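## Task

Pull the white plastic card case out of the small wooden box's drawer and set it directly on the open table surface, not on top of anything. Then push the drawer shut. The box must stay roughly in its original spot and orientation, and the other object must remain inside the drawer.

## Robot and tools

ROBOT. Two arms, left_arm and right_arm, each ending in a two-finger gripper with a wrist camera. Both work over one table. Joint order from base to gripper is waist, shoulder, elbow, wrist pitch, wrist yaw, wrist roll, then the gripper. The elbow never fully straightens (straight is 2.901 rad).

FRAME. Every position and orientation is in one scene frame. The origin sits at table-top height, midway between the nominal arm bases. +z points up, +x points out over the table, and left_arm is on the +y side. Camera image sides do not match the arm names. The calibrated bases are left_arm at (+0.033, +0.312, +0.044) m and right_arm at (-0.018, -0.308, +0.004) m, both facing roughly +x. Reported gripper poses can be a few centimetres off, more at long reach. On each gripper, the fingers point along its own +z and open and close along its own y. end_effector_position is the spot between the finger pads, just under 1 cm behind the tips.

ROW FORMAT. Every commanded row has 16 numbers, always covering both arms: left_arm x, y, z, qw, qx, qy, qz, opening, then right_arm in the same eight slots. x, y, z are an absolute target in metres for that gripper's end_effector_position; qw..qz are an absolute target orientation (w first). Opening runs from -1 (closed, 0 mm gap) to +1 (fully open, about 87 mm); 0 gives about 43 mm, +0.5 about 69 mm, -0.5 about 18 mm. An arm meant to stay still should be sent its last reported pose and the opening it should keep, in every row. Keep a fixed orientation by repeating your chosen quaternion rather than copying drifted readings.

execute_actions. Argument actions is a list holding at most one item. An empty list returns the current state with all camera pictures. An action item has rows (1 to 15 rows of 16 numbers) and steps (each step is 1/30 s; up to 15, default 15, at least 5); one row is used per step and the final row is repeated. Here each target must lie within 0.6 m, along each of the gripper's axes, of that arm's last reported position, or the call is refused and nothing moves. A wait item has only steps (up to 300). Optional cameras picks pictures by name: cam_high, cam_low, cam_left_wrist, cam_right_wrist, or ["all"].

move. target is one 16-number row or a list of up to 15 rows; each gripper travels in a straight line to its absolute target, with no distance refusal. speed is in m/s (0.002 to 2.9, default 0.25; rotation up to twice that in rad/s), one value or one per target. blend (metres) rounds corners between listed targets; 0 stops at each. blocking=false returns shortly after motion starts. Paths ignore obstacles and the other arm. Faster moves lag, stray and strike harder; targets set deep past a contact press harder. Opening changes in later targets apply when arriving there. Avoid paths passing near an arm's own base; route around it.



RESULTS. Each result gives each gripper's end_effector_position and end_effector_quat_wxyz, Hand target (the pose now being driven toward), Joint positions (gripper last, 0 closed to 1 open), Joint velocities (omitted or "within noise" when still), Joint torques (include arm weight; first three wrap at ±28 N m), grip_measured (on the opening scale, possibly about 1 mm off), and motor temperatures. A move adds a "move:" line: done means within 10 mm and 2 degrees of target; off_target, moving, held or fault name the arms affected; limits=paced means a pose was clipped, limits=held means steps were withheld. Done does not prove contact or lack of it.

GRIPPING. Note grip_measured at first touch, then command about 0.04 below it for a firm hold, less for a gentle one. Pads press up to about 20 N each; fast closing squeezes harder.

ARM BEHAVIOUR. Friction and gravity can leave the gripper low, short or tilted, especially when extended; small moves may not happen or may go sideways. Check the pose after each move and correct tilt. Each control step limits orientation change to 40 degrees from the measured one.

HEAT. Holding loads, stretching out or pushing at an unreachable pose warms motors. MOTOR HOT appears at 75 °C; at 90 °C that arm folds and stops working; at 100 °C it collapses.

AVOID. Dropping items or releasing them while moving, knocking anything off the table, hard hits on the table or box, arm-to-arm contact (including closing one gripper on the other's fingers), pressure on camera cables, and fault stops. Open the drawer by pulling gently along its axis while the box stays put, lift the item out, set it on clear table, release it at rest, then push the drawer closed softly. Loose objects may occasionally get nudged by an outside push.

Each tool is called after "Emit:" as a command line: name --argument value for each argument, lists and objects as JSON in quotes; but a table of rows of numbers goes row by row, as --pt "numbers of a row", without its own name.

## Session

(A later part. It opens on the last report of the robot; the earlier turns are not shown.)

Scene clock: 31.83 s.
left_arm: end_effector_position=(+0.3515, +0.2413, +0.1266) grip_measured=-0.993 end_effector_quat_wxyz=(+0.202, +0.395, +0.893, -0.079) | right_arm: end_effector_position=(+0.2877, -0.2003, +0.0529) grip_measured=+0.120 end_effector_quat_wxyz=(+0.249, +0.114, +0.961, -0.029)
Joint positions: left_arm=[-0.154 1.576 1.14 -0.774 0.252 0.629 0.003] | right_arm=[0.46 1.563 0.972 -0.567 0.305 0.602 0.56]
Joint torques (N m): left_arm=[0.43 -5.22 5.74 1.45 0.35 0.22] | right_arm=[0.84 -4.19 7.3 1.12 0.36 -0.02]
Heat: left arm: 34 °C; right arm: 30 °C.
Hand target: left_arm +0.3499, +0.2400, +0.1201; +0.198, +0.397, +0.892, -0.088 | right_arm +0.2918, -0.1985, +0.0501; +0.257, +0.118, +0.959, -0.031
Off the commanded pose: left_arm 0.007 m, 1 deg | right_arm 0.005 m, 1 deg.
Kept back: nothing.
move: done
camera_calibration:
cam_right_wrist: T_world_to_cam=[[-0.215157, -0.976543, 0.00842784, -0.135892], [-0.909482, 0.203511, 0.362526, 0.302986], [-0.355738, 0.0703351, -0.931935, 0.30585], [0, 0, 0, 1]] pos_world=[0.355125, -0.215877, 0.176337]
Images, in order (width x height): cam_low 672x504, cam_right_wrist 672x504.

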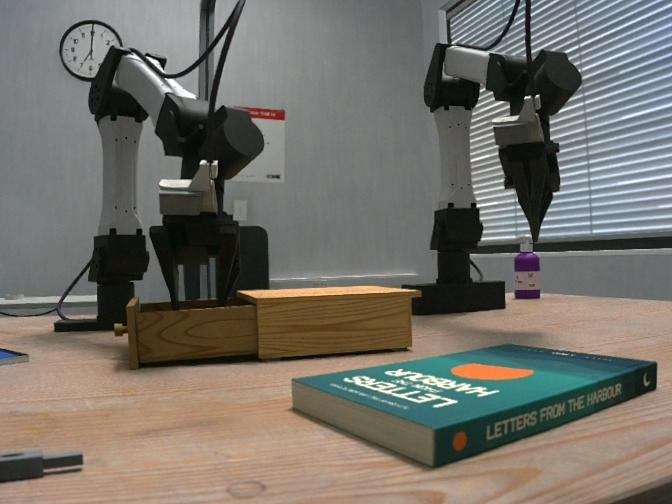

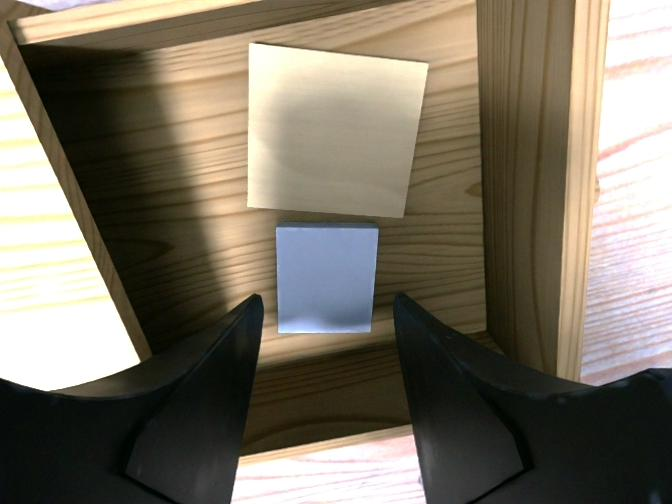

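Emit:
move --target '[0.35,0.24,0.12,0.1977,0.3971,0.8919,-0.088,-1,0.293,-0.1985,0.014,0.2569,0.1177,0.9587,-0.0315,0.08]' --cameras '["cam_right_wrist","cam_low"]' --speed 0.05

Scene clock: 33.13 s.
left_arm: end_effector_position=(+0.3515, +0.2413, +0.1266) grip_measured=-0.993 end_effector_quat_wxyz=(+0.202, +0.395, +0.893, -0.079) | right_arm: end_effector_position=(+0.2966, -0.1977, +0.0320) grip_measured=+0.080 end_effector_quat_wxyz=(+0.268, +0.118, +0.956, -0.022)
Joint positions: left_arm=[-0.154 1.576 1.14 -0.774 0.252 0.629 0.003] | right_arm=[0.46 1.599 0.904 -0.422 0.313 0.602 0.54]
Joint torques (N m): left_arm=[0.47 -5.24 5.75 1.45 0.35 0.25] | right_arm=[0.55 -2.32 5.05 1.34 0.25 -0.03]
Heat: left arm: 34 °C; right arm: 30 °C.
Hand target: left_arm +0.3499, +0.2400, +0.1201; +0.198, +0.397, +0.892, -0.088 | right_arm +0.2921, -0.1989, +0.0149; +0.257, +0.118, +0.959, -0.032
Off the commanded pose: left_arm 0.007 m, 1 deg | right_arm 0.018 m, 2 deg.
Kept back: nothing.
move: off_target (right_arm)
camera_calibration:
cam_right_wrist: T_world_to_cam=[[-0.218582, -0.975752, -0.0114199, -0.129493], [-0.922797, 0.202886, 0.327541, 0.322941], [-0.317282, 0.0821328, -0.944768, 0.280718], [0, 0, 0, 1]] pos_world=[0.35877, -0.214929, 0.157958]
Images, in order (width x height): cam_low 672x504, cam_right_wrist 672x504.

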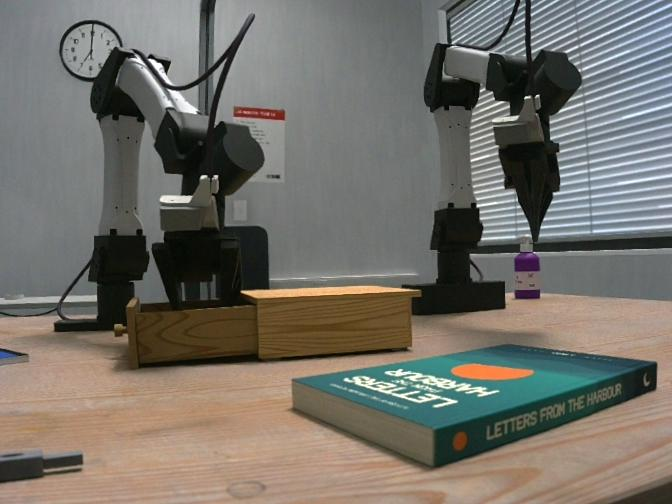

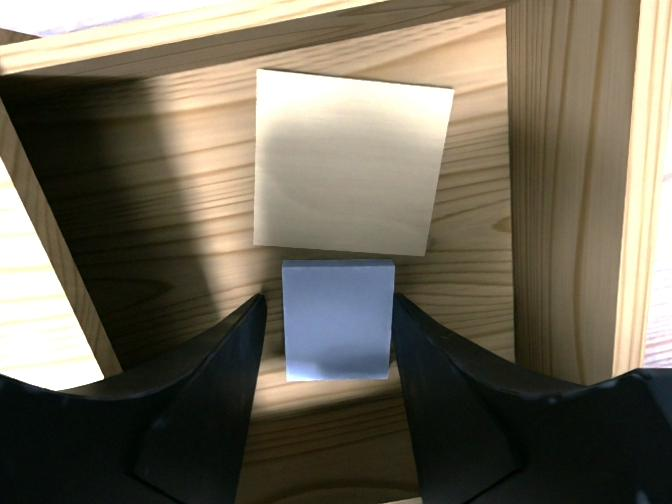

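Emit:
move --target '[0.35,0.24,0.12,0.1977,0.3971,0.8919,-0.088,-1,0.2935,-0.2,0.019,0.2569,0.1177,0.9587,-0.0315,-0.3]' --cameras '["cam_right_wrist"]' --speed 0.05

Scene clock: 34.07 s.
left_arm: end_effector_position=(+0.3515, +0.2413, +0.1266) grip_measured=-0.993 end_effector_quat_wxyz=(+0.202, +0.395, +0.893, -0.079) | right_arm: end_effector_position=(+0.2990, -0.1969, +0.0324) grip_measured=-0.068 end_effector_quat_wxyz=(+0.273, +0.119, +0.954, -0.020)
Joint positions: left_arm=[-0.154 1.576 1.14 -0.774 0.252 0.629 0.003] | right_arm=[0.46 1.601 0.903 -0.409 0.314 0.604 0.466]
Joint torques (N m): left_arm=[0.44 -5.23 5.76 1.44 0.35 0.24] | right_arm=[0.13 -3.06 6.32 1.03 0.21 -0.12]
Heat: left arm: 34 °C; right arm: 30 °C.
Hand target: left_arm +0.3499, +0.2400, +0.1201; +0.198, +0.397, +0.892, -0.088 | right_arm +0.2931, -0.2001, +0.0196; +0.257, +0.118, +0.959, -0.031
Off the commanded pose: left_arm 0.007 m, 1 deg | right_arm 0.015 m, 2 deg.
Kept back: nothing.
move: off_target (right_arm)
camera_calibration:
cam_right_wrist: T_world_to_cam=[[-0.220522, -0.975237, -0.0168377, -0.127354], [-0.925579, 0.203785, 0.319023, 0.326206], [-0.307691, 0.0859361, -0.947597, 0.27971], [0, 0, 0, 1]] pos_world=[0.359909, -0.214713, 0.158841]
Images, in order (width x height): cam_right_wrist 672x504.

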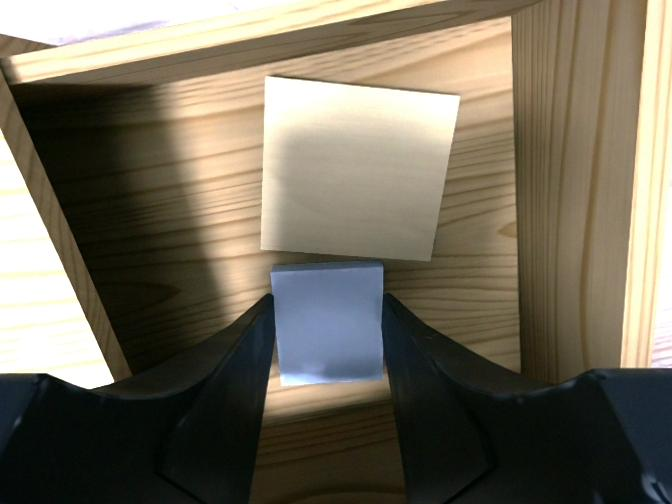

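Emit:
move --pt "0.35 0.24 0.12 0.1977 0.3971 0.8919 -0.088 -1 0.293 -0.2 0.13 0.2569 0.1177 0.9587 -0.0315 -0.2" --pt "0.35 0.24 0.12 0.1977 0.3971 0.8919 -0.088 -1 0.47 -0.245 0.12 0.2569 0.1177 0.9587 -0.0315 -0.2" --pt "0.35 0.24 0.12 0.1977 0.3971 0.8919 -0.088 -1 0.475 -0.245 0.045 0.2569 0.1177 0.9587 -0.0315 -0.2" --pt "0.35 0.24 0.12 0.1977 0.3971 0.8919 -0.088 -1 0.477 -0.245 0.008 0.2569 0.1177 0.9587 -0.0315 -0.2" --cameras '["all"]' --speed '[0.1,0.25,0.12,0.05]' --blend '[0.02,0,0,0]'

Emit:
zoom_image --camera "cam_low" --region '[50, 250, 350, 430]'

Scene clock: 39.43 s.
left_arm: end_effector_position=(+0.3515, +0.2413, +0.1266) grip_measured=-0.993 end_effector_quat_wxyz=(+0.202, +0.395, +0.893, -0.079) | right_arm: end_effector_position=(+0.4778, -0.2444, +0.0255) grip_measured=-0.068 end_effector_quat_wxyz=(+0.267, +0.122, +0.955, -0.031)
Joint positions: left_arm=[-0.154 1.576 1.14 -0.774 0.252 0.629 0.003] | right_arm=[0.2 2.181 1.652 -0.536 0.21 0.369 0.466]
Joint torques (N m): left_arm=[0.46 -5.24 5.75 1.45 0.35 0.23] | right_arm=[-0.29 -7.5 6.83 1.24 0.05 -0.21]
Heat: left arm: 34 °C; right arm: 30 °C.
Hand target: left_arm +0.3499, +0.2400, +0.1201; +0.198, +0.397, +0.892, -0.088 | right_arm +0.4763, -0.2451, +0.0084; +0.257, +0.118, +0.959, -0.031
Off the commanded pose: left_arm 0.007 m, 1 deg | right_arm 0.018 m, 1 deg.
Kept back: nothing.
move: off_target (right_arm)
camera_calibration:
cam_left_wrist: T_world_to_cam=[[-0.734752, -0.677609, -0.0313843, 0.423768], [-0.630253, 0.664831, 0.400974, 0.0349973], [-0.250838, 0.314397, -0.915552, 0.272769], [0, 0, 0, 1]] pos_world=[0.401843, 0.178124, 0.249001]
cam_right_wrist: T_world_to_cam=[[-0.231059, -0.972931, 0.00422297, -0.129203], [-0.918956, 0.219662, 0.327517, 0.504112], [-0.319579, 0.0717951, -0.944836, 0.334444], [0, 0, 0, 1]] pos_world=[0.540285, -0.260451, 0.151435]

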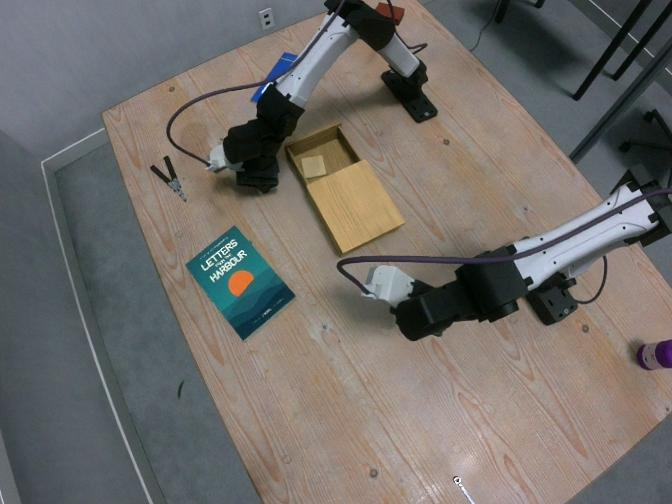

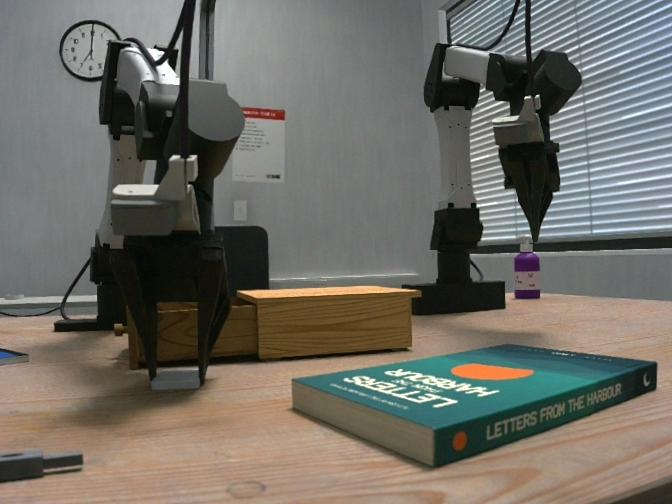

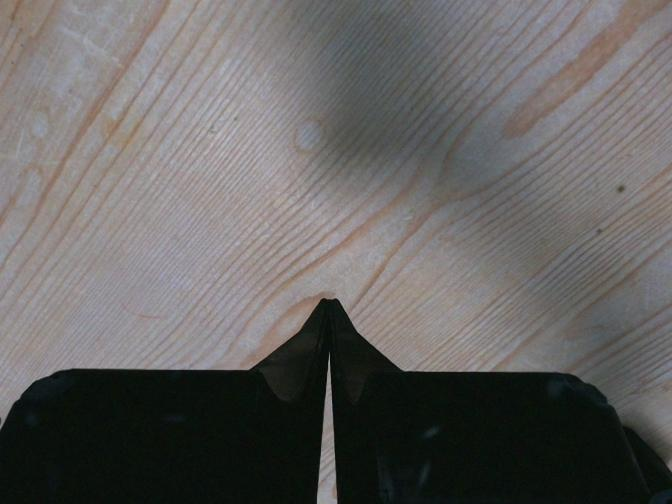

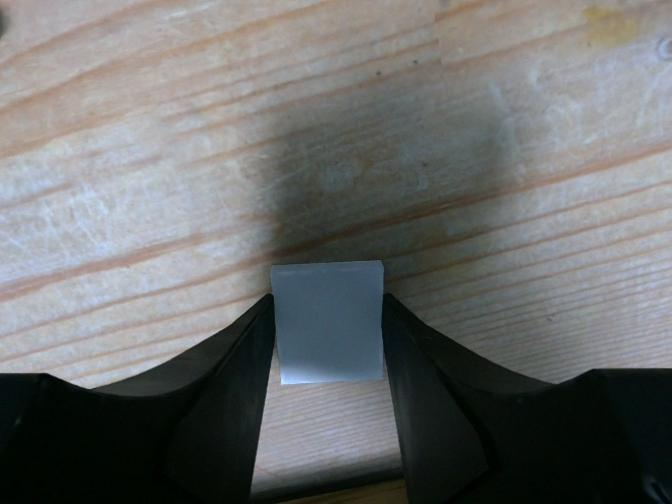

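Scaled by 1.680 from the camera's 672x504 image, which has a finer 960x720 frame.

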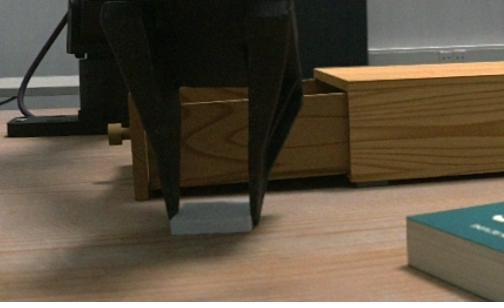

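Emit:
move --pt "0.34 0.20 0.12 0.2585 -0.0126 0.9648 -0.047 -1 0.4775 -0.2445 0.022 0.2569 0.1177 0.9587 -0.0315 0.2" --pt "0.31 0.14 0.10 0.2585 -0.0126 0.9648 -0.047 -1 0.465 -0.25 0.13 0.2569 0.1177 0.9587 -0.0315 0.2" --pt "0.304 0.115 0.06 0.2585 -0.0126 0.9648 -0.047 -1 0.318 -0.35 0.12 0.2586 -0.0337 0.9653 0.009 -1" --pt "0.304 0.098 0.035 0.2585 -0.0126 0.9648 -0.047 -1 0.316 -0.35 0.038 0.2586 -0.0337 0.9653 0.009 -1" --cameras '["all"]' --speed '[0.1,0.15,0.25,0.15]'

Scene clock: 49.23 s.
left_arm: end_effector_position=(+0.3046, +0.0953, +0.0404) grip_measured=-0.993 end_effector_quat_wxyz=(+0.256, -0.010, +0.965, -0.056) | right_arm: end_effector_position=(+0.3110, -0.3489, +0.0403) grip_measured=-0.973 end_effector_quat_wxyz=(+0.252, -0.031, +0.967, +0.006)
Joint positions: left_arm=[-0.724 1.696 0.862 -0.266 -0.256 -0.687 0.003] | right_arm=[-0.124 1.562 0.905 -0.414 -0.101 -0.192 0.013]
Joint torques (N m): left_arm=[-0.38 -5.79 5.31 1.63 -0.33 0.09] | right_arm=[-0.5 -4.26 7.58 1.32 -0.17 -0.26]
Motor temperatures (°C): left_arm=[25 36 35 30 24 26 23] | right_arm=[25 31 30 29 27 28 28]
Heat: left arm: 36 °C; right arm: 31 °C.
Hand target: left_arm +0.3040, +0.0981, +0.0352; +0.258, -0.013, +0.965, -0.047 | right_arm +0.3159, -0.3500, +0.0381; +0.259, -0.034, +0.965, +0.009
Off the commanded pose: left_arm 0.006 m, 1 deg | right_arm 0.006 m, 1 deg.
Kept back: nothing.
move: done; target 3's new opening was sent with right_arm's hand 0.010 m and 3 deg from that target
camera_calibration:
cam_left_wrist: T_world_to_cam=[[-0.00590527, -0.994856, 0.101128, 0.0906432], [-0.945909, 0.038362, 0.322155, 0.296114], [-0.324377, -0.0937553, -0.94127, 0.290389], [0, 0, 0, 1]] pos_world=[0.374828, 0.106043, 0.168773]
cam_right_wrist: T_world_to_cam=[[0.0812584, -0.996605, 0.0132159, -0.375305], [-0.929587, -0.0709976, 0.3617, 0.269426], [-0.359534, -0.0416765, -0.932201, 0.275069], [0, 0, 0, 1]] pos_world=[0.379848, -0.343439, 0.163928]

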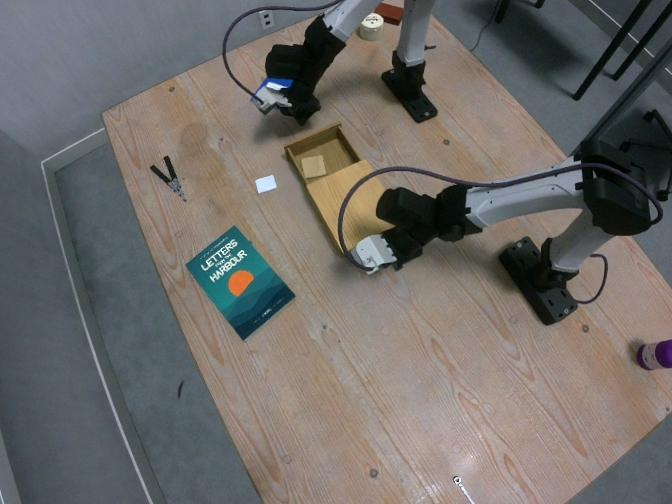

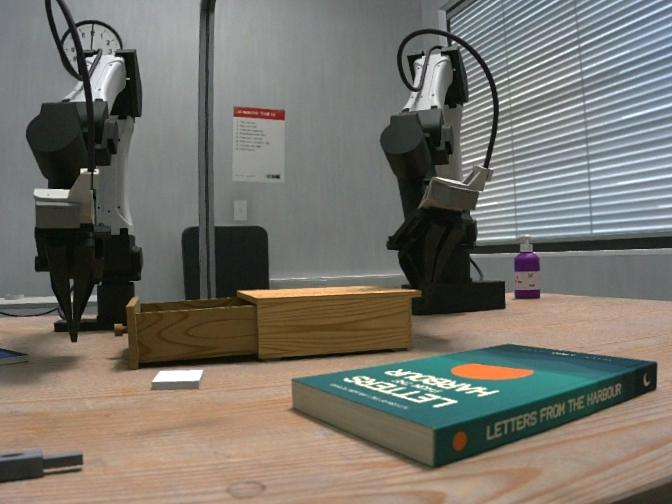

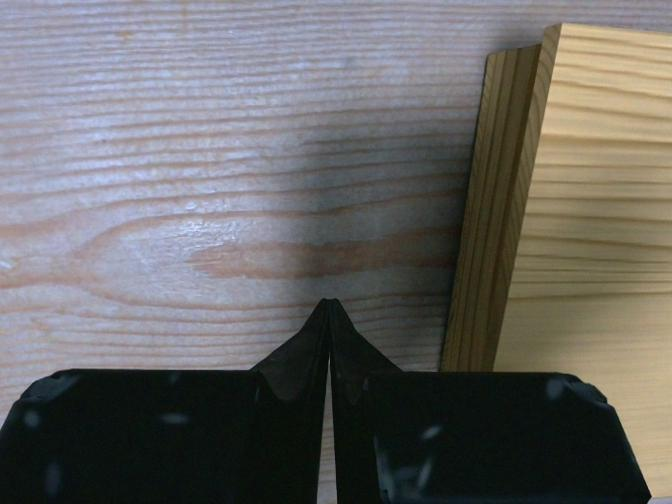

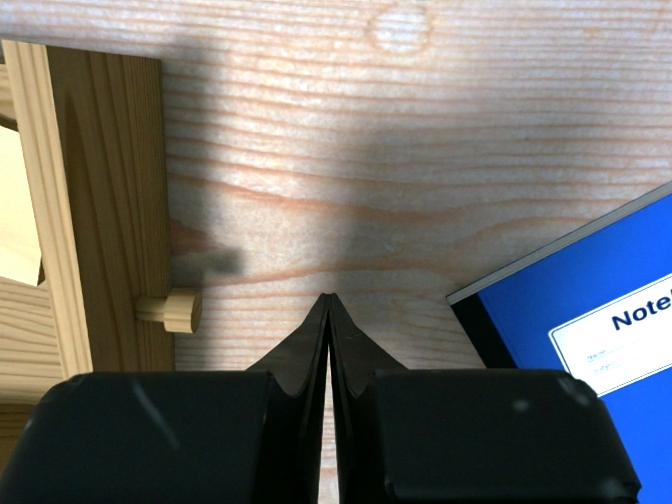

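Emit:
move --target '[0.304,0.098,0.035,0.2585,-0.0126,0.9648,-0.047,-1,0.318,-0.225,0.04,0.2586,-0.0337,0.9653,0.009,-1]' --cameras '["cam_low","cam_right_wrist"]' --speed 0.07

Scene clock: 51.63 s.
left_arm: end_effector_position=(+0.3069, +0.1025, +0.0402) grip_measured=-0.993 end_effector_quat_wxyz=(+0.264, -0.014, +0.964, -0.038) | right_arm: end_effector_position=(+0.3094, -0.2581, +0.0382) grip_measured=-0.974 end_effector_quat_wxyz=(+0.252, -0.025, +0.966, -0.047)
Joint positions: left_arm=[-0.724 1.696 0.862 -0.277 -0.294 -0.687 0.003] | right_arm=[0.264 1.579 0.909 -0.416 0.191 0.134 0.013]
Joint torques (N m): left_arm=[-0.43 -5.72 5.33 1.75 -0.01 0.07] | right_arm=[3.62 -3.95 10.71 1.16 -0.81 0.26]
Heat: left arm: 36 °C; right arm: 31 °C.
Hand target: left_arm +0.3039, +0.0982, +0.0352; +0.258, -0.013, +0.965, -0.047 | right_arm +0.3159, -0.2263, +0.0414; +0.257, -0.035, +0.966, +0.008
Off the commanded pose: left_arm 0.007 m, 1 deg | right_arm 0.034 m, 7 deg.
Kept back: nothing.
move: off_target (right_arm)
camera_calibration:
cam_right_wrist: T_world_to_cam=[[0.0442513, -0.992649, 0.112645, -0.275948], [-0.932634, -0.000629813, 0.360823, 0.29429], [-0.3581, -0.121024, -0.925806, 0.255033], [0, 0, 0, 1]] pos_world=[0.378003, -0.242869, 0.161009]
Images, in order (width x height): cam_low 672x504, cam_right_wrist 672x504.

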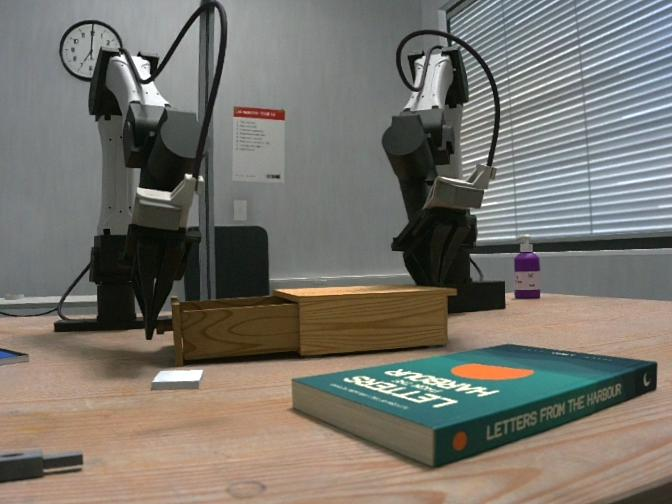

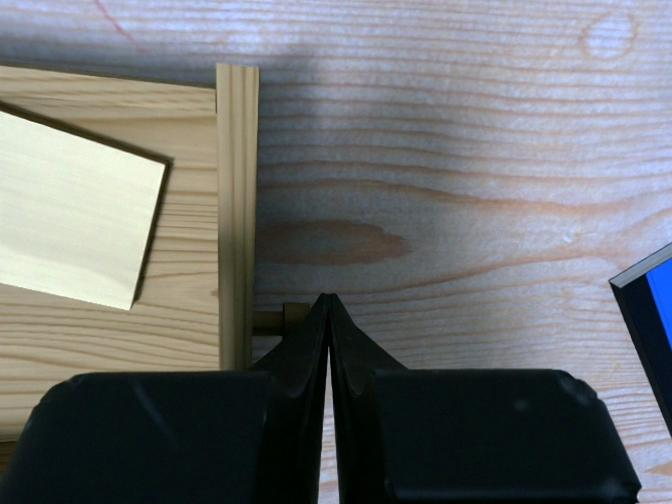

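Emit:
move --pt "0.306 0.070 0.033 0.2585 -0.0126 0.9648 -0.047 -1 0.318 -0.222 0.04 0.2586 -0.0337 0.9653 0.009 -1" --pt "0.306 0.06 0.033 0.2585 -0.0126 0.9648 -0.047 -1 0.318 -0.19 0.04 0.2586 -0.0337 0.9653 0.009 -1" --cameras '["cam_low","cam_right_wrist"]' --speed 0.06

Scene clock: 53.50 s.
left_arm: end_effector_position=(+0.3057, +0.1074, +0.0371) grip_measured=-0.993 end_effector_quat_wxyz=(+0.265, -0.008, +0.964, +0.031) | right_arm: end_effector_position=(+0.3103, -0.2300, +0.0411) grip_measured=-0.974 end_effector_quat_wxyz=(+0.254, -0.026, +0.965, -0.059)
Joint positions: left_arm=[-0.775 1.763 0.943 -0.394 -0.416 -0.72 0.003] | right_arm=[0.371 1.614 0.959 -0.453 0.263 0.224 0.013]
Joint torques (N m): left_arm=[-3.36 -4.94 8.54 2.16 0.73 -0.42] | right_arm=[3.92 -4.05 10.76 1.32 -0.94 0.33]
Heat: left arm: 36 °C; right arm: 31 °C.
Hand target: left_arm +0.3031, +0.0632, +0.0376; +0.257, -0.010, +0.965, -0.045 | right_arm +0.3153, -0.1918, +0.0424; +0.257, -0.035, +0.966, +0.007
Off the commanded pose: left_arm 0.048 m, 9 deg | right_arm 0.041 m, 8 deg.
Kept back: nothing.
move: off_target (left_arm, right_arm)
camera_calibration:
cam_right_wrist: T_world_to_cam=[[0.0387299, -0.989891, 0.136441, -0.247108], [-0.934213, 0.0125858, 0.356494, 0.297779], [-0.354608, -0.141272, -0.924281, 0.255674], [0, 0, 0, 1]] pos_world=[0.378423, -0.212238, 0.163874]
Images, in order (width x height): cam_low 672x504, cam_right_wrist 672x504.

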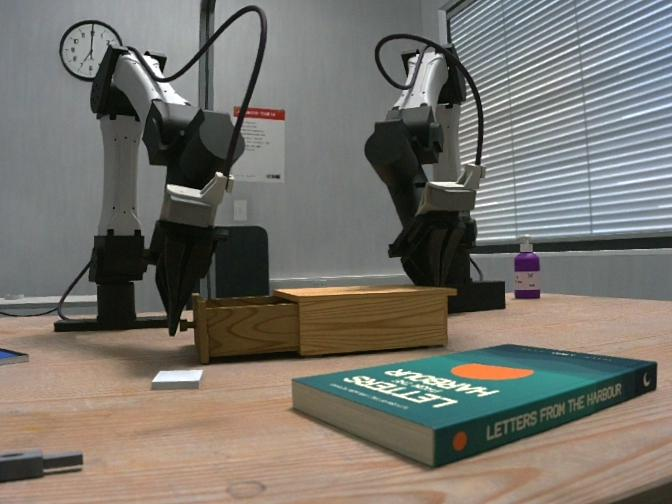

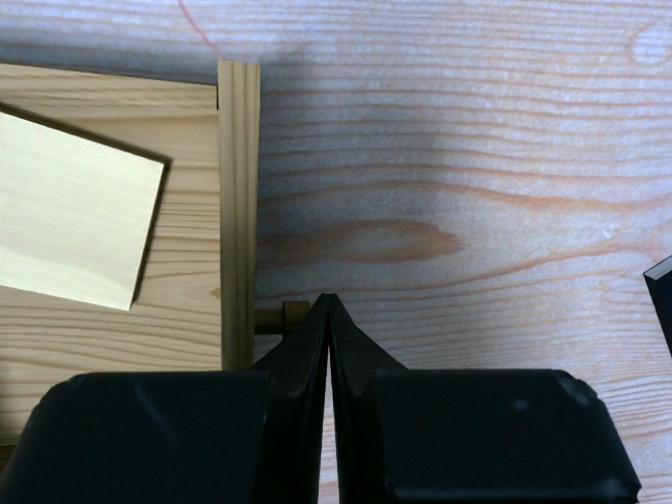

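Emit:
move --target '[0.306,0.056,0.033,0.2585,-0.0126,0.9648,-0.047,-1,0.315,-0.125,0.04,0.2586,-0.0337,0.9653,0.009,-1]' --cameras '["cam_low","cam_right_wrist"]' --speed 0.06

Scene clock: 55.13 s.
left_arm: end_effector_position=(+0.3035, +0.1057, +0.0370) grip_measured=-0.993 end_effector_quat_wxyz=(+0.262, -0.006, +0.965, +0.034) | right_arm: end_effector_position=(+0.3124, -0.1678, +0.0432) grip_measured=-0.974 end_effector_quat_wxyz=(+0.261, -0.028, +0.963, -0.061)
Joint positions: left_arm=[-0.784 1.771 0.955 -0.413 -0.418 -0.727 0.003] | right_arm=[0.556 1.715 1.082 -0.514 0.35 0.392 0.013]
Joint torques (N m): left_arm=[-3.33 -4.82 8.62 2.28 0.72 -0.43] | right_arm=[4.11 -4.57 10.58 1.34 -0.89 0.27]
Heat: left arm: 36 °C; right arm: 31 °C.
Hand target: left_arm +0.3028, +0.0595, +0.0380; +0.256, -0.010, +0.966, -0.044 | right_arm +0.3123, -0.1272, +0.0427; +0.257, -0.035, +0.966, +0.007
Off the commanded pose: left_arm 0.050 m, 9 deg | right_arm 0.043 m, 8 deg.
Kept back: nothing.
move: off_target (left_arm, right_arm)
camera_calibration:
cam_right_wrist: T_world_to_cam=[[0.0402281, -0.989293, 0.140289, -0.186416], [-0.939346, 0.0104163, 0.342813, 0.300128], [-0.340604, -0.145571, -0.928869, 0.262323], [0, 0, 0, 1]] pos_world=[0.378772, -0.14936, 0.166928]
Images, in order (width x height): cam_low 672x504, cam_right_wrist 672x504.

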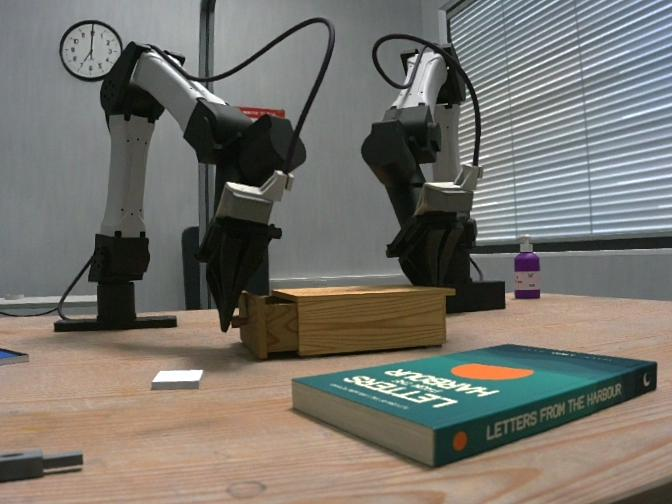

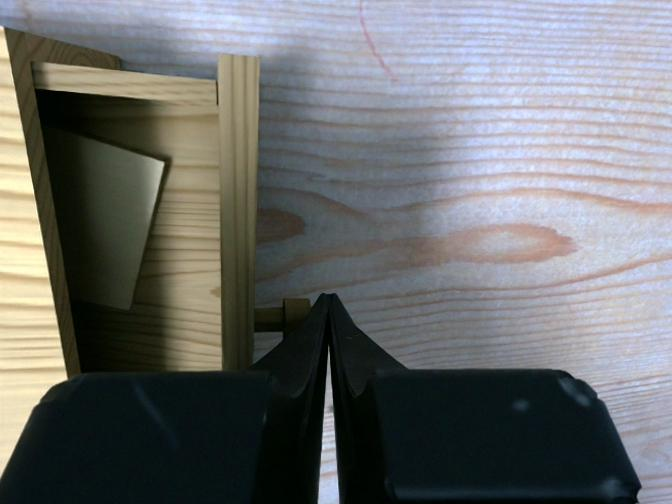

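Emit:
move --target '[0.306,0.056,0.033,0.2585,-0.0126,0.9648,-0.047,-1,0.312,-0.088,0.04,0.2586,-0.0337,0.9653,0.009,-1]' --cameras '["cam_low","cam_right_wrist"]' --speed 0.05

Emit:
zoom_image --camera "cam_low" --region '[200, 240, 480, 390]'

Scene clock: 56.40 s.
left_arm: end_effector_position=(+0.3036, +0.1090, +0.0370) grip_measured=-0.993 end_effector_quat_wxyz=(+0.262, -0.006, +0.964, +0.041) | right_arm: end_effector_position=(+0.3100, -0.1446, +0.0443) grip_measured=-0.974 end_effector_quat_wxyz=(+0.260, -0.029, +0.962, -0.077)
Joint positions: left_arm=[-0.782 1.771 0.955 -0.421 -0.429 -0.726 0.003] | right_arm=[0.634 1.772 1.157 -0.575 0.407 0.464 0.013]
Joint torques (N m): left_arm=[-0.18 -7.2 6.04 1.33 -0.16 0.11] | right_arm=[0.17 -6.83 7.6 0.93 0.12 -0.11]
Heat: left arm: 36 °C; right arm: 31 °C.
Hand target: left_arm +0.3032, +0.1060, +0.0369; +0.261, -0.007, +0.965, +0.035 | right_arm +0.3102, -0.1421, +0.0442; +0.260, -0.029, +0.962, -0.070
Off the commanded pose: left_arm 0.053 m, 10 deg | right_arm 0.057 m, 10 deg.
Kept back: nothing.
move: held (left_arm, right_arm; a check stopped the path); limits=held
pose unreachable (left arm): on one or more control steps of this call this arm could not follow its commanded pose, so it was not sent that pose on those steps. It may still have moved: this result reports where it is.
cause: moving toward the commanded pose would bring a part of the arm too close to another arm (this arm's wrist (the part past joint 4) and the right arm's wrist (the part past joint 4), along the way the arms are being sent, or toward where that arm still pushes).
pose unreachable (right arm): on one or more control steps of this call this arm could not follow its commanded pose, so it was not sent that pose on those steps. It may still have moved: this result reports where it is.
cause: moving toward the commanded pose would bring a part of the arm too close to another arm (this arm's wrist (the part past joint 4) and the left arm's wrist (the part past joint 4), along the way the arms are being sent, or toward where that arm still pushes).
camera_calibration:
cam_right_wrist: T_world_to_cam=[[0.0347419, -0.984639, 0.171114, -0.162492], [-0.939305, 0.0263043, 0.342074, 0.299495], [-0.34132, -0.172612, -0.923962, 0.261967], [0, 0, 0, 1]] pos_world=[0.376377, -0.122656, 0.167403]
Images, in order (width x height): cam_low 672x504, cam_right_wrist 672x504.

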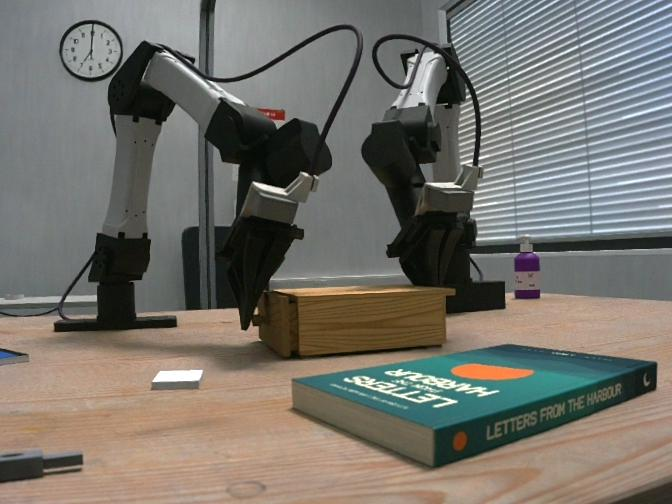

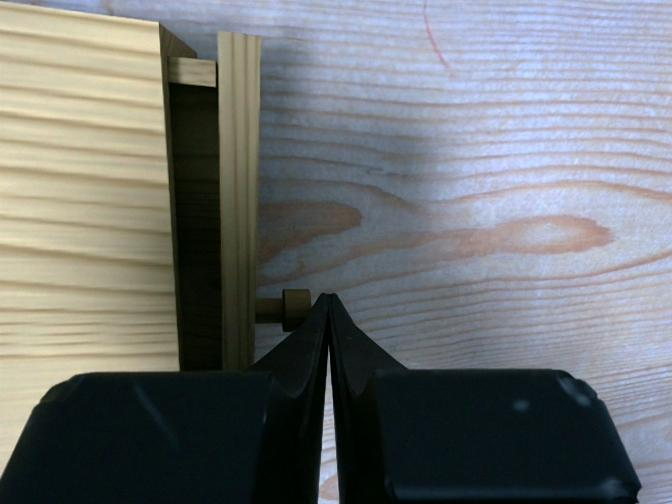

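Scaled by 1.800 from the camera's 672x504 image, which has a finer 960x720 frame.

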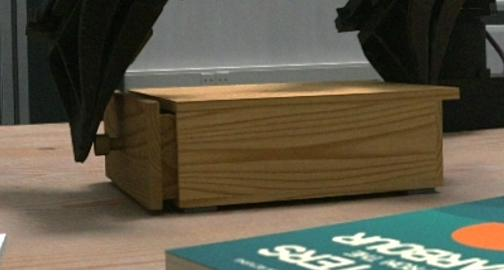

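Emit:
move --pt "0.305 0.086 0.033 0.2585 -0.0126 0.9648 -0.047 -1 0.312 -0.125 0.04 0.2586 -0.0337 0.9653 0.009 -1" --pt "0.305 0.086 0.033 0.2585 -0.0126 0.9648 -0.047 -1 0.312 -0.088 0.04 0.2586 -0.0337 0.9653 0.009 -1" --cameras '["cam_low","cam_right_wrist","cam_high"]' --speed 0.05

Emit:
zoom_image --camera "cam_low" --region '[200, 240, 480, 390]'

Scene clock: 60.07 s.
left_arm: end_effector_position=(+0.3048, +0.1074, +0.0320) grip_measured=-0.993 end_effector_quat_wxyz=(+0.259, -0.010, +0.966, +0.005) | right_arm: end_effector_position=(+0.2962, -0.1380, +0.0384) grip_measured=-0.974 end_effector_quat_wxyz=(+0.235, -0.036, +0.969, -0.071)
Joint positions: left_arm=[-0.75 1.749 0.901 -0.334 -0.36 -0.703 0.003] | right_arm=[0.654 1.783 1.162 -0.619 0.375 0.487 0.013]
Joint torques (N m): left_arm=[-0.62 -7.54 5.12 2.1 0.44 -0.04] | right_arm=[3.6 -5.07 11.56 1.71 -0.68 0.3]
Heat: left arm: 37 °C; right arm: 31 °C.
Hand target: left_arm +0.3045, +0.0868, +0.0344; +0.258, -0.012, +0.965, -0.045 | right_arm +0.3081, -0.0909, +0.0449; +0.257, -0.036, +0.966, +0.008
Off the commanded pose: left_arm 0.021 m, 6 deg | right_arm 0.052 m, 10 deg.
Kept back: nothing.
move: off_target (left_arm, right_arm)
camera_calibration:
cam_right_wrist: T_world_to_cam=[[0.0549374, -0.985202, 0.162357, -0.160252], [-0.919493, 0.0134706, 0.392875, 0.278811], [-0.389248, -0.170869, -0.905146, 0.266689], [0, 0, 0, 1]] pos_world=[0.368977, -0.116067, 0.157873]
Images, in order (width x height): cam_high 672x504, cam_low 672x504, cam_right_wrist 672x504.

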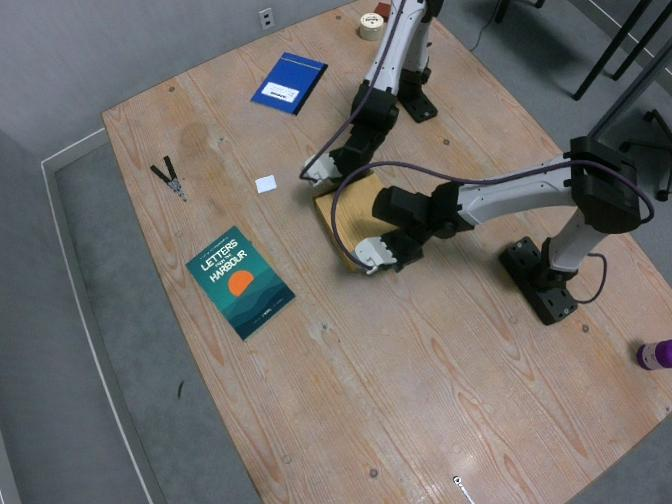

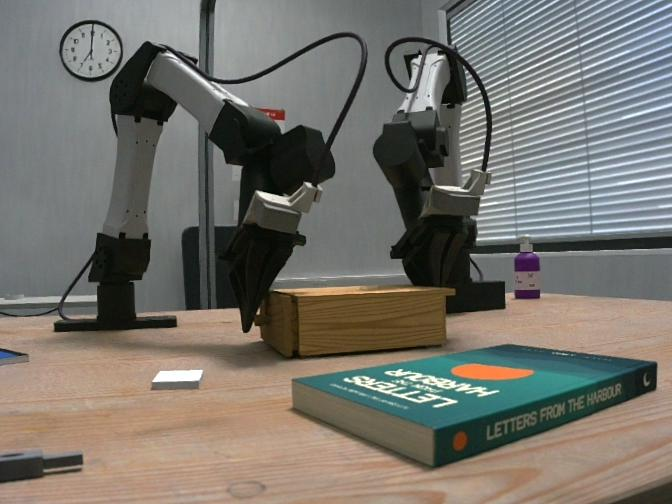

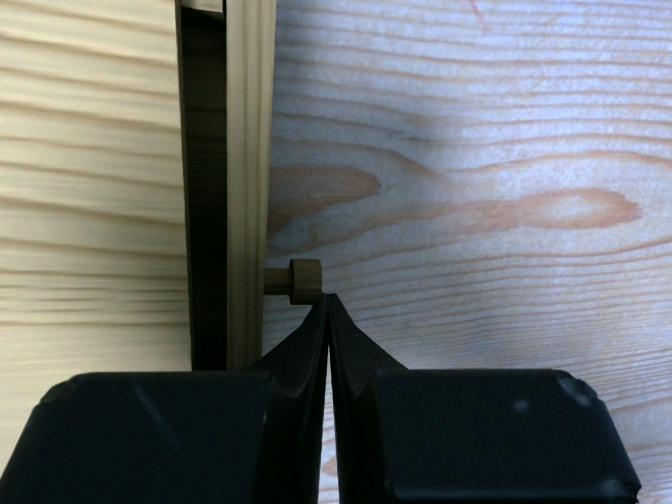

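Scaled by 1.800 from the camera's 672x504 image, which has a finer 960x720 frame.

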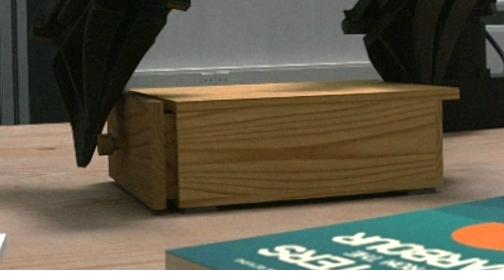

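Emit:
move --pt "0.305 0.095 0.033 0.2585 -0.0126 0.9648 -0.047 -1 0.31 -0.17 0.042 0.2586 -0.0337 0.9653 0.009 -1" --pt "0.305 0.095 0.033 0.2585 -0.0126 0.9648 -0.047 -1 0.323 -0.165 0.042 0.2586 -0.0337 0.9653 0.009 -1" --pt "0.305 0.084 0.033 0.2585 -0.0126 0.9648 -0.047 -1 0.326 -0.120 0.042 0.2586 -0.0337 0.9653 0.009 -1" --pt "0.305 0.084 0.033 0.2585 -0.0126 0.9648 -0.047 -1 0.328 -0.09 0.042 0.2586 -0.0337 0.9653 0.009 -1" --cameras '["cam_low","cam_right_wrist"]' --speed '[0.08,0.08,0.06,0.04]'

Emit:
zoom_image --camera "cam_low" --region '[200, 240, 480, 390]'

Scene clock: 64.40 s.
left_arm: end_effector_position=(+0.3012, +0.1059, +0.0271) grip_measured=-0.993 end_effector_quat_wxyz=(+0.252, -0.011, +0.968, -0.012) | right_arm: end_effector_position=(+0.3161, -0.1432, +0.0379) grip_measured=-0.974 end_effector_quat_wxyz=(+0.239, -0.031, +0.968, -0.072)
Joint positions: left_arm=[-0.742 1.743 0.871 -0.297 -0.323 -0.702 0.003] | right_arm=[0.612 1.825 1.209 -0.603 0.37 0.452 0.013]
Joint torques (N m): left_arm=[-1.77 -6.68 7.82 1.75 0.11 -0.09] | right_arm=[4.72 -5.79 12.53 1.55 -0.86 0.31]
Heat: left arm: 38 °C; right arm: 32 °C.
Hand target: left_arm +0.3044, +0.0847, +0.0339; +0.258, -0.012, +0.965, -0.047 | right_arm +0.3239, -0.0928, +0.0462; +0.257, -0.036, +0.966, +0.008
Off the commanded pose: left_arm 0.023 m, 4 deg | right_arm 0.055 m, 10 deg.
Kept back: nothing.
move: off_target (left_arm, right_arm)
camera_calibration:
cam_right_wrist: T_world_to_cam=[[0.0436095, -0.985709, 0.162712, -0.162924], [-0.923059, 0.0225487, 0.383996, 0.300135], [-0.382177, -0.166938, -0.908885, 0.271524], [0, 0, 0, 1]] pos_world=[0.387918, -0.122036, 0.158043]
Images, in order (width x height): cam_low 672x504, cam_right_wrist 672x504.

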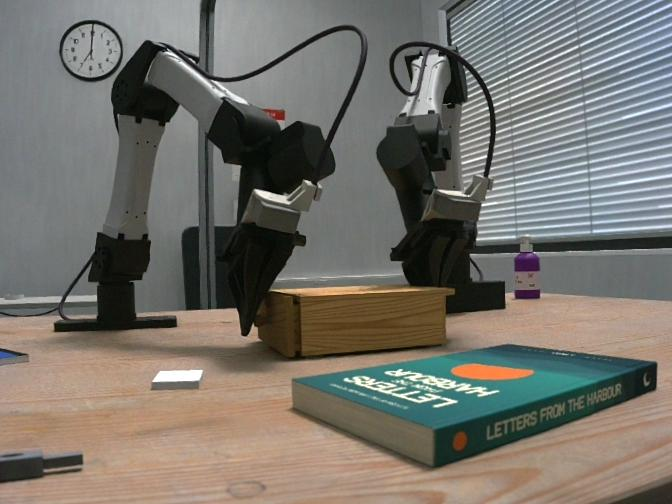

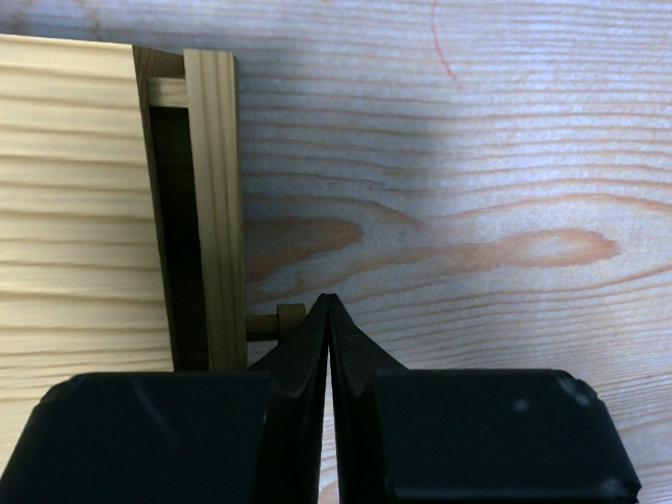

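Scaled by 1.800 from the camera's 672x504 image, which has a finer 960x720 frame.

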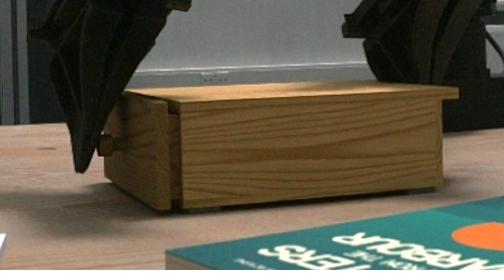

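Emit:
move --target '[0.305,0.092,0.033,0.2585,-0.0126,0.9648,-0.047,-1,0.328,-0.07,0.042,0.2586,-0.0337,0.9653,0.009,-1]' --cameras '["cam_low","cam_right_wrist"]' --speed 0.04

Emit:
zoom_image --camera "cam_low" --region '[200, 240, 480, 390]'

Scene clock: 65.50 s.
left_arm: end_effector_position=(+0.3004, +0.1116, +0.0270) grip_measured=-0.993 end_effector_quat_wxyz=(+0.248, -0.007, +0.969, -0.004) | right_arm: end_effector_position=(+0.3139, -0.1358, +0.0423) grip_measured=-0.974 end_effector_quat_wxyz=(+0.234, -0.035, +0.967, -0.094)
Joint positions: left_arm=[-0.732 1.739 0.871 -0.314 -0.324 -0.687 0.003] | right_arm=[0.649 1.857 1.27 -0.675 0.413 0.481 0.013]
Joint torques (N m): left_arm=[-0.83 -7.87 5.9 2.01 0.2 -0.07] | right_arm=[5.22 -5.85 12.46 1.74 -1.04 0.45]
Heat: left arm: 38 °C; right arm: 32 °C.
Hand target: left_arm +0.3045, +0.0927, +0.0341; +0.258, -0.012, +0.965, -0.046 | right_arm +0.3220, -0.0743, +0.0488; +0.255, -0.038, +0.966, +0.007
Off the commanded pose: left_arm 0.021 m, 5 deg | right_arm 0.067 m, 12 deg.
Kept back: nothing.
move: off_target (left_arm, right_arm)
camera_calibration:
cam_right_wrist: T_world_to_cam=[[0.0425986, -0.977572, 0.206247, -0.156651], [-0.919944, 0.0421471, 0.389777, 0.297699], [-0.389728, -0.20634, -0.897517, 0.272378], [0, 0, 0, 1]] pos_world=[0.386692, -0.109483, 0.160736]
Images, in order (width x height): cam_low 672x504, cam_right_wrist 672x504.

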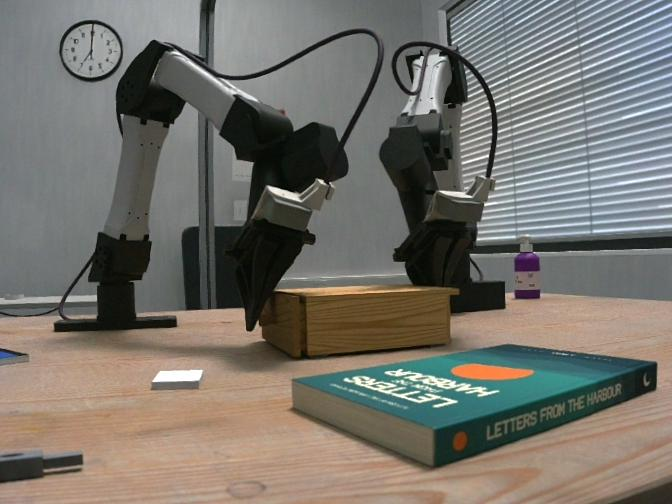

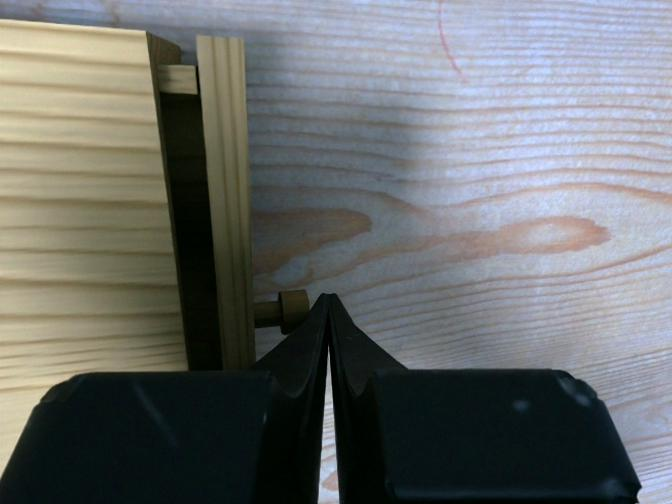

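Scaled by 1.800 from the camera's 672x504 image, which has a finer 960x720 frame.

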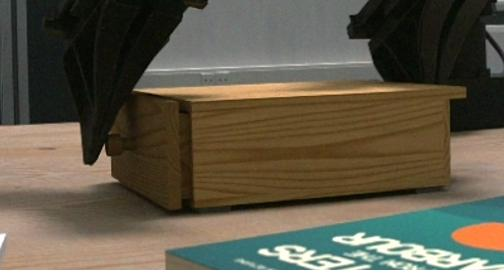

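Emit:
move --pt "0.305 0.14 0.04 0.2585 -0.0126 0.9648 -0.047 -1 0.315 -0.175 0.045 0.2586 -0.0337 0.9653 0.009 -1" --pt "0.30 0.17 0.09 0.3036 0.5625 0.733 -0.233 -1 0.315 -0.175 0.12 0.2713 -0.5721 0.7455 0.2082 -0.2" --pt "0.30 0.135 0.045 0.3036 0.5625 0.733 -0.233 -1 0.317 -0.16 0.075 0.2713 -0.5721 0.7455 0.2082 -0.2" --cameras '["all"]' --speed '[0.1,0.2,0.12]'

Scene clock: 73.07 s.
left_arm: end_effector_position=(+0.3013, +0.1339, +0.0503) grip_measured=-0.993 end_effector_quat_wxyz=(+0.308, +0.564, +0.729, -0.237) | right_arm: end_effector_position=(+0.3150, -0.1635, +0.0789) grip_measured=-0.200 end_effector_quat_wxyz=(+0.270, -0.573, +0.746, +0.206)
Joint positions: left_arm=[-0.331 1.578 0.677 -0.15 0.637 0.807 0.003] | right_arm=[0.241 1.687 1.167 -0.688 -0.604 -0.984 0.4]
Joint torques (N m): left_arm=[-0.49 -4.7 5.18 1.63 0.18 0.09] | right_arm=[0.66 -5.29 7.56 1.01 -0.39 -0.03]
Heat: left arm: 38 °C; right arm: 32 °C.
Hand target: left_arm +0.2999, +0.1350, +0.0451; +0.304, +0.563, +0.733, -0.233 | right_arm +0.3169, -0.1600, +0.0751; +0.271, -0.572, +0.745, +0.208
Off the commanded pose: left_arm 0.006 m, 1 deg | right_arm 0.006 m, 0 deg.
Kept back: nothing.
move: done
camera_calibration:
cam_left_wrist: T_world_to_cam=[[-0.965961, -0.258381, -0.0126145, 0.324356], [-0.258688, 0.964663, 0.0500547, -0.0289709], [-0.000764452, 0.0516141, -0.998667, 0.188135], [0, 0, 0, 1]] pos_world=[0.305965, 0.102044, 0.193426]
cam_right_wrist: T_world_to_cam=[[0.969945, -0.242922, 0.0140014, -0.348125], [-0.241268, -0.952682, 0.184896, -0.0746634], [-0.0315763, -0.182717, -0.982658, 0.197693], [0, 0, 0, 1]] pos_world=[0.325891, -0.119576, 0.212944]

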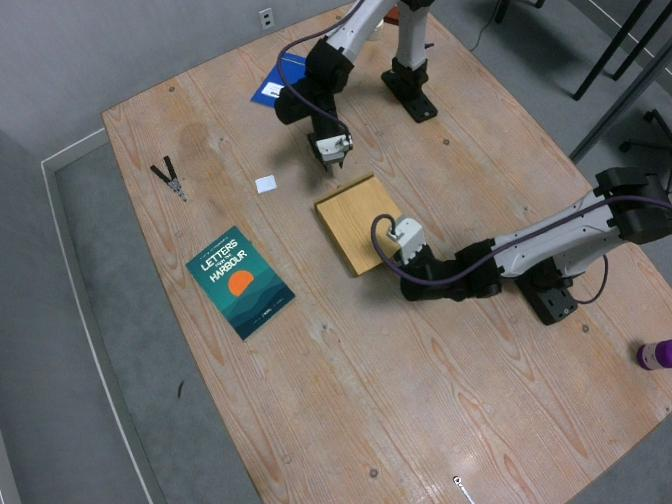

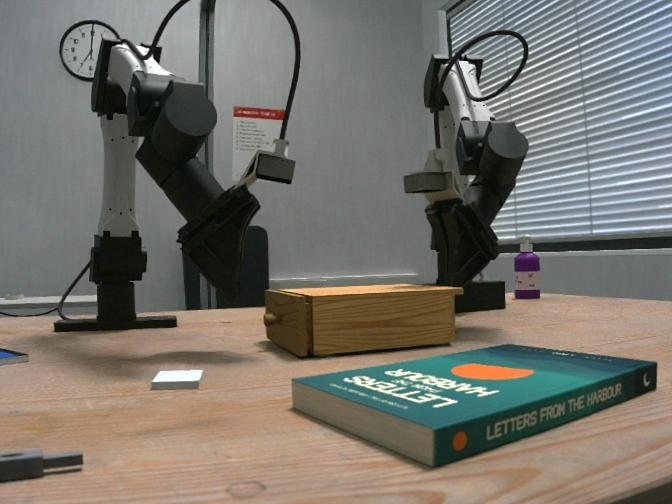

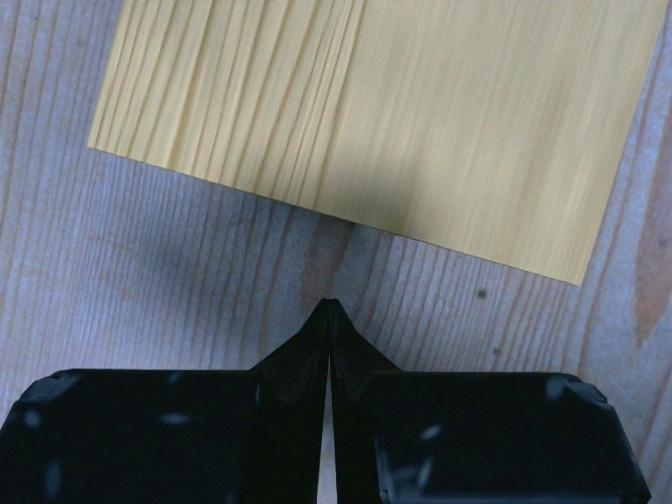

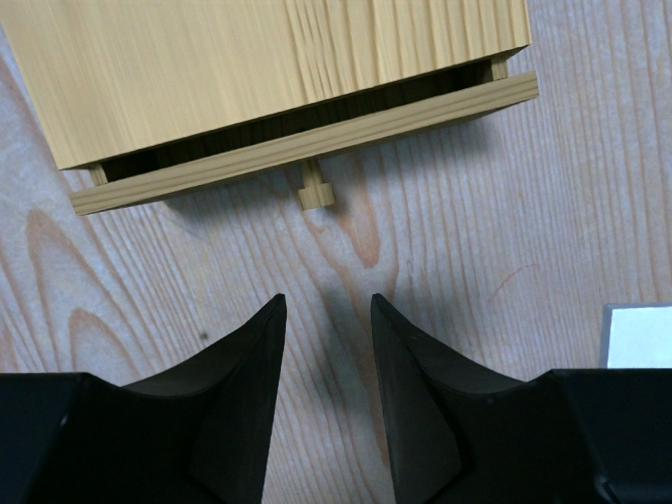

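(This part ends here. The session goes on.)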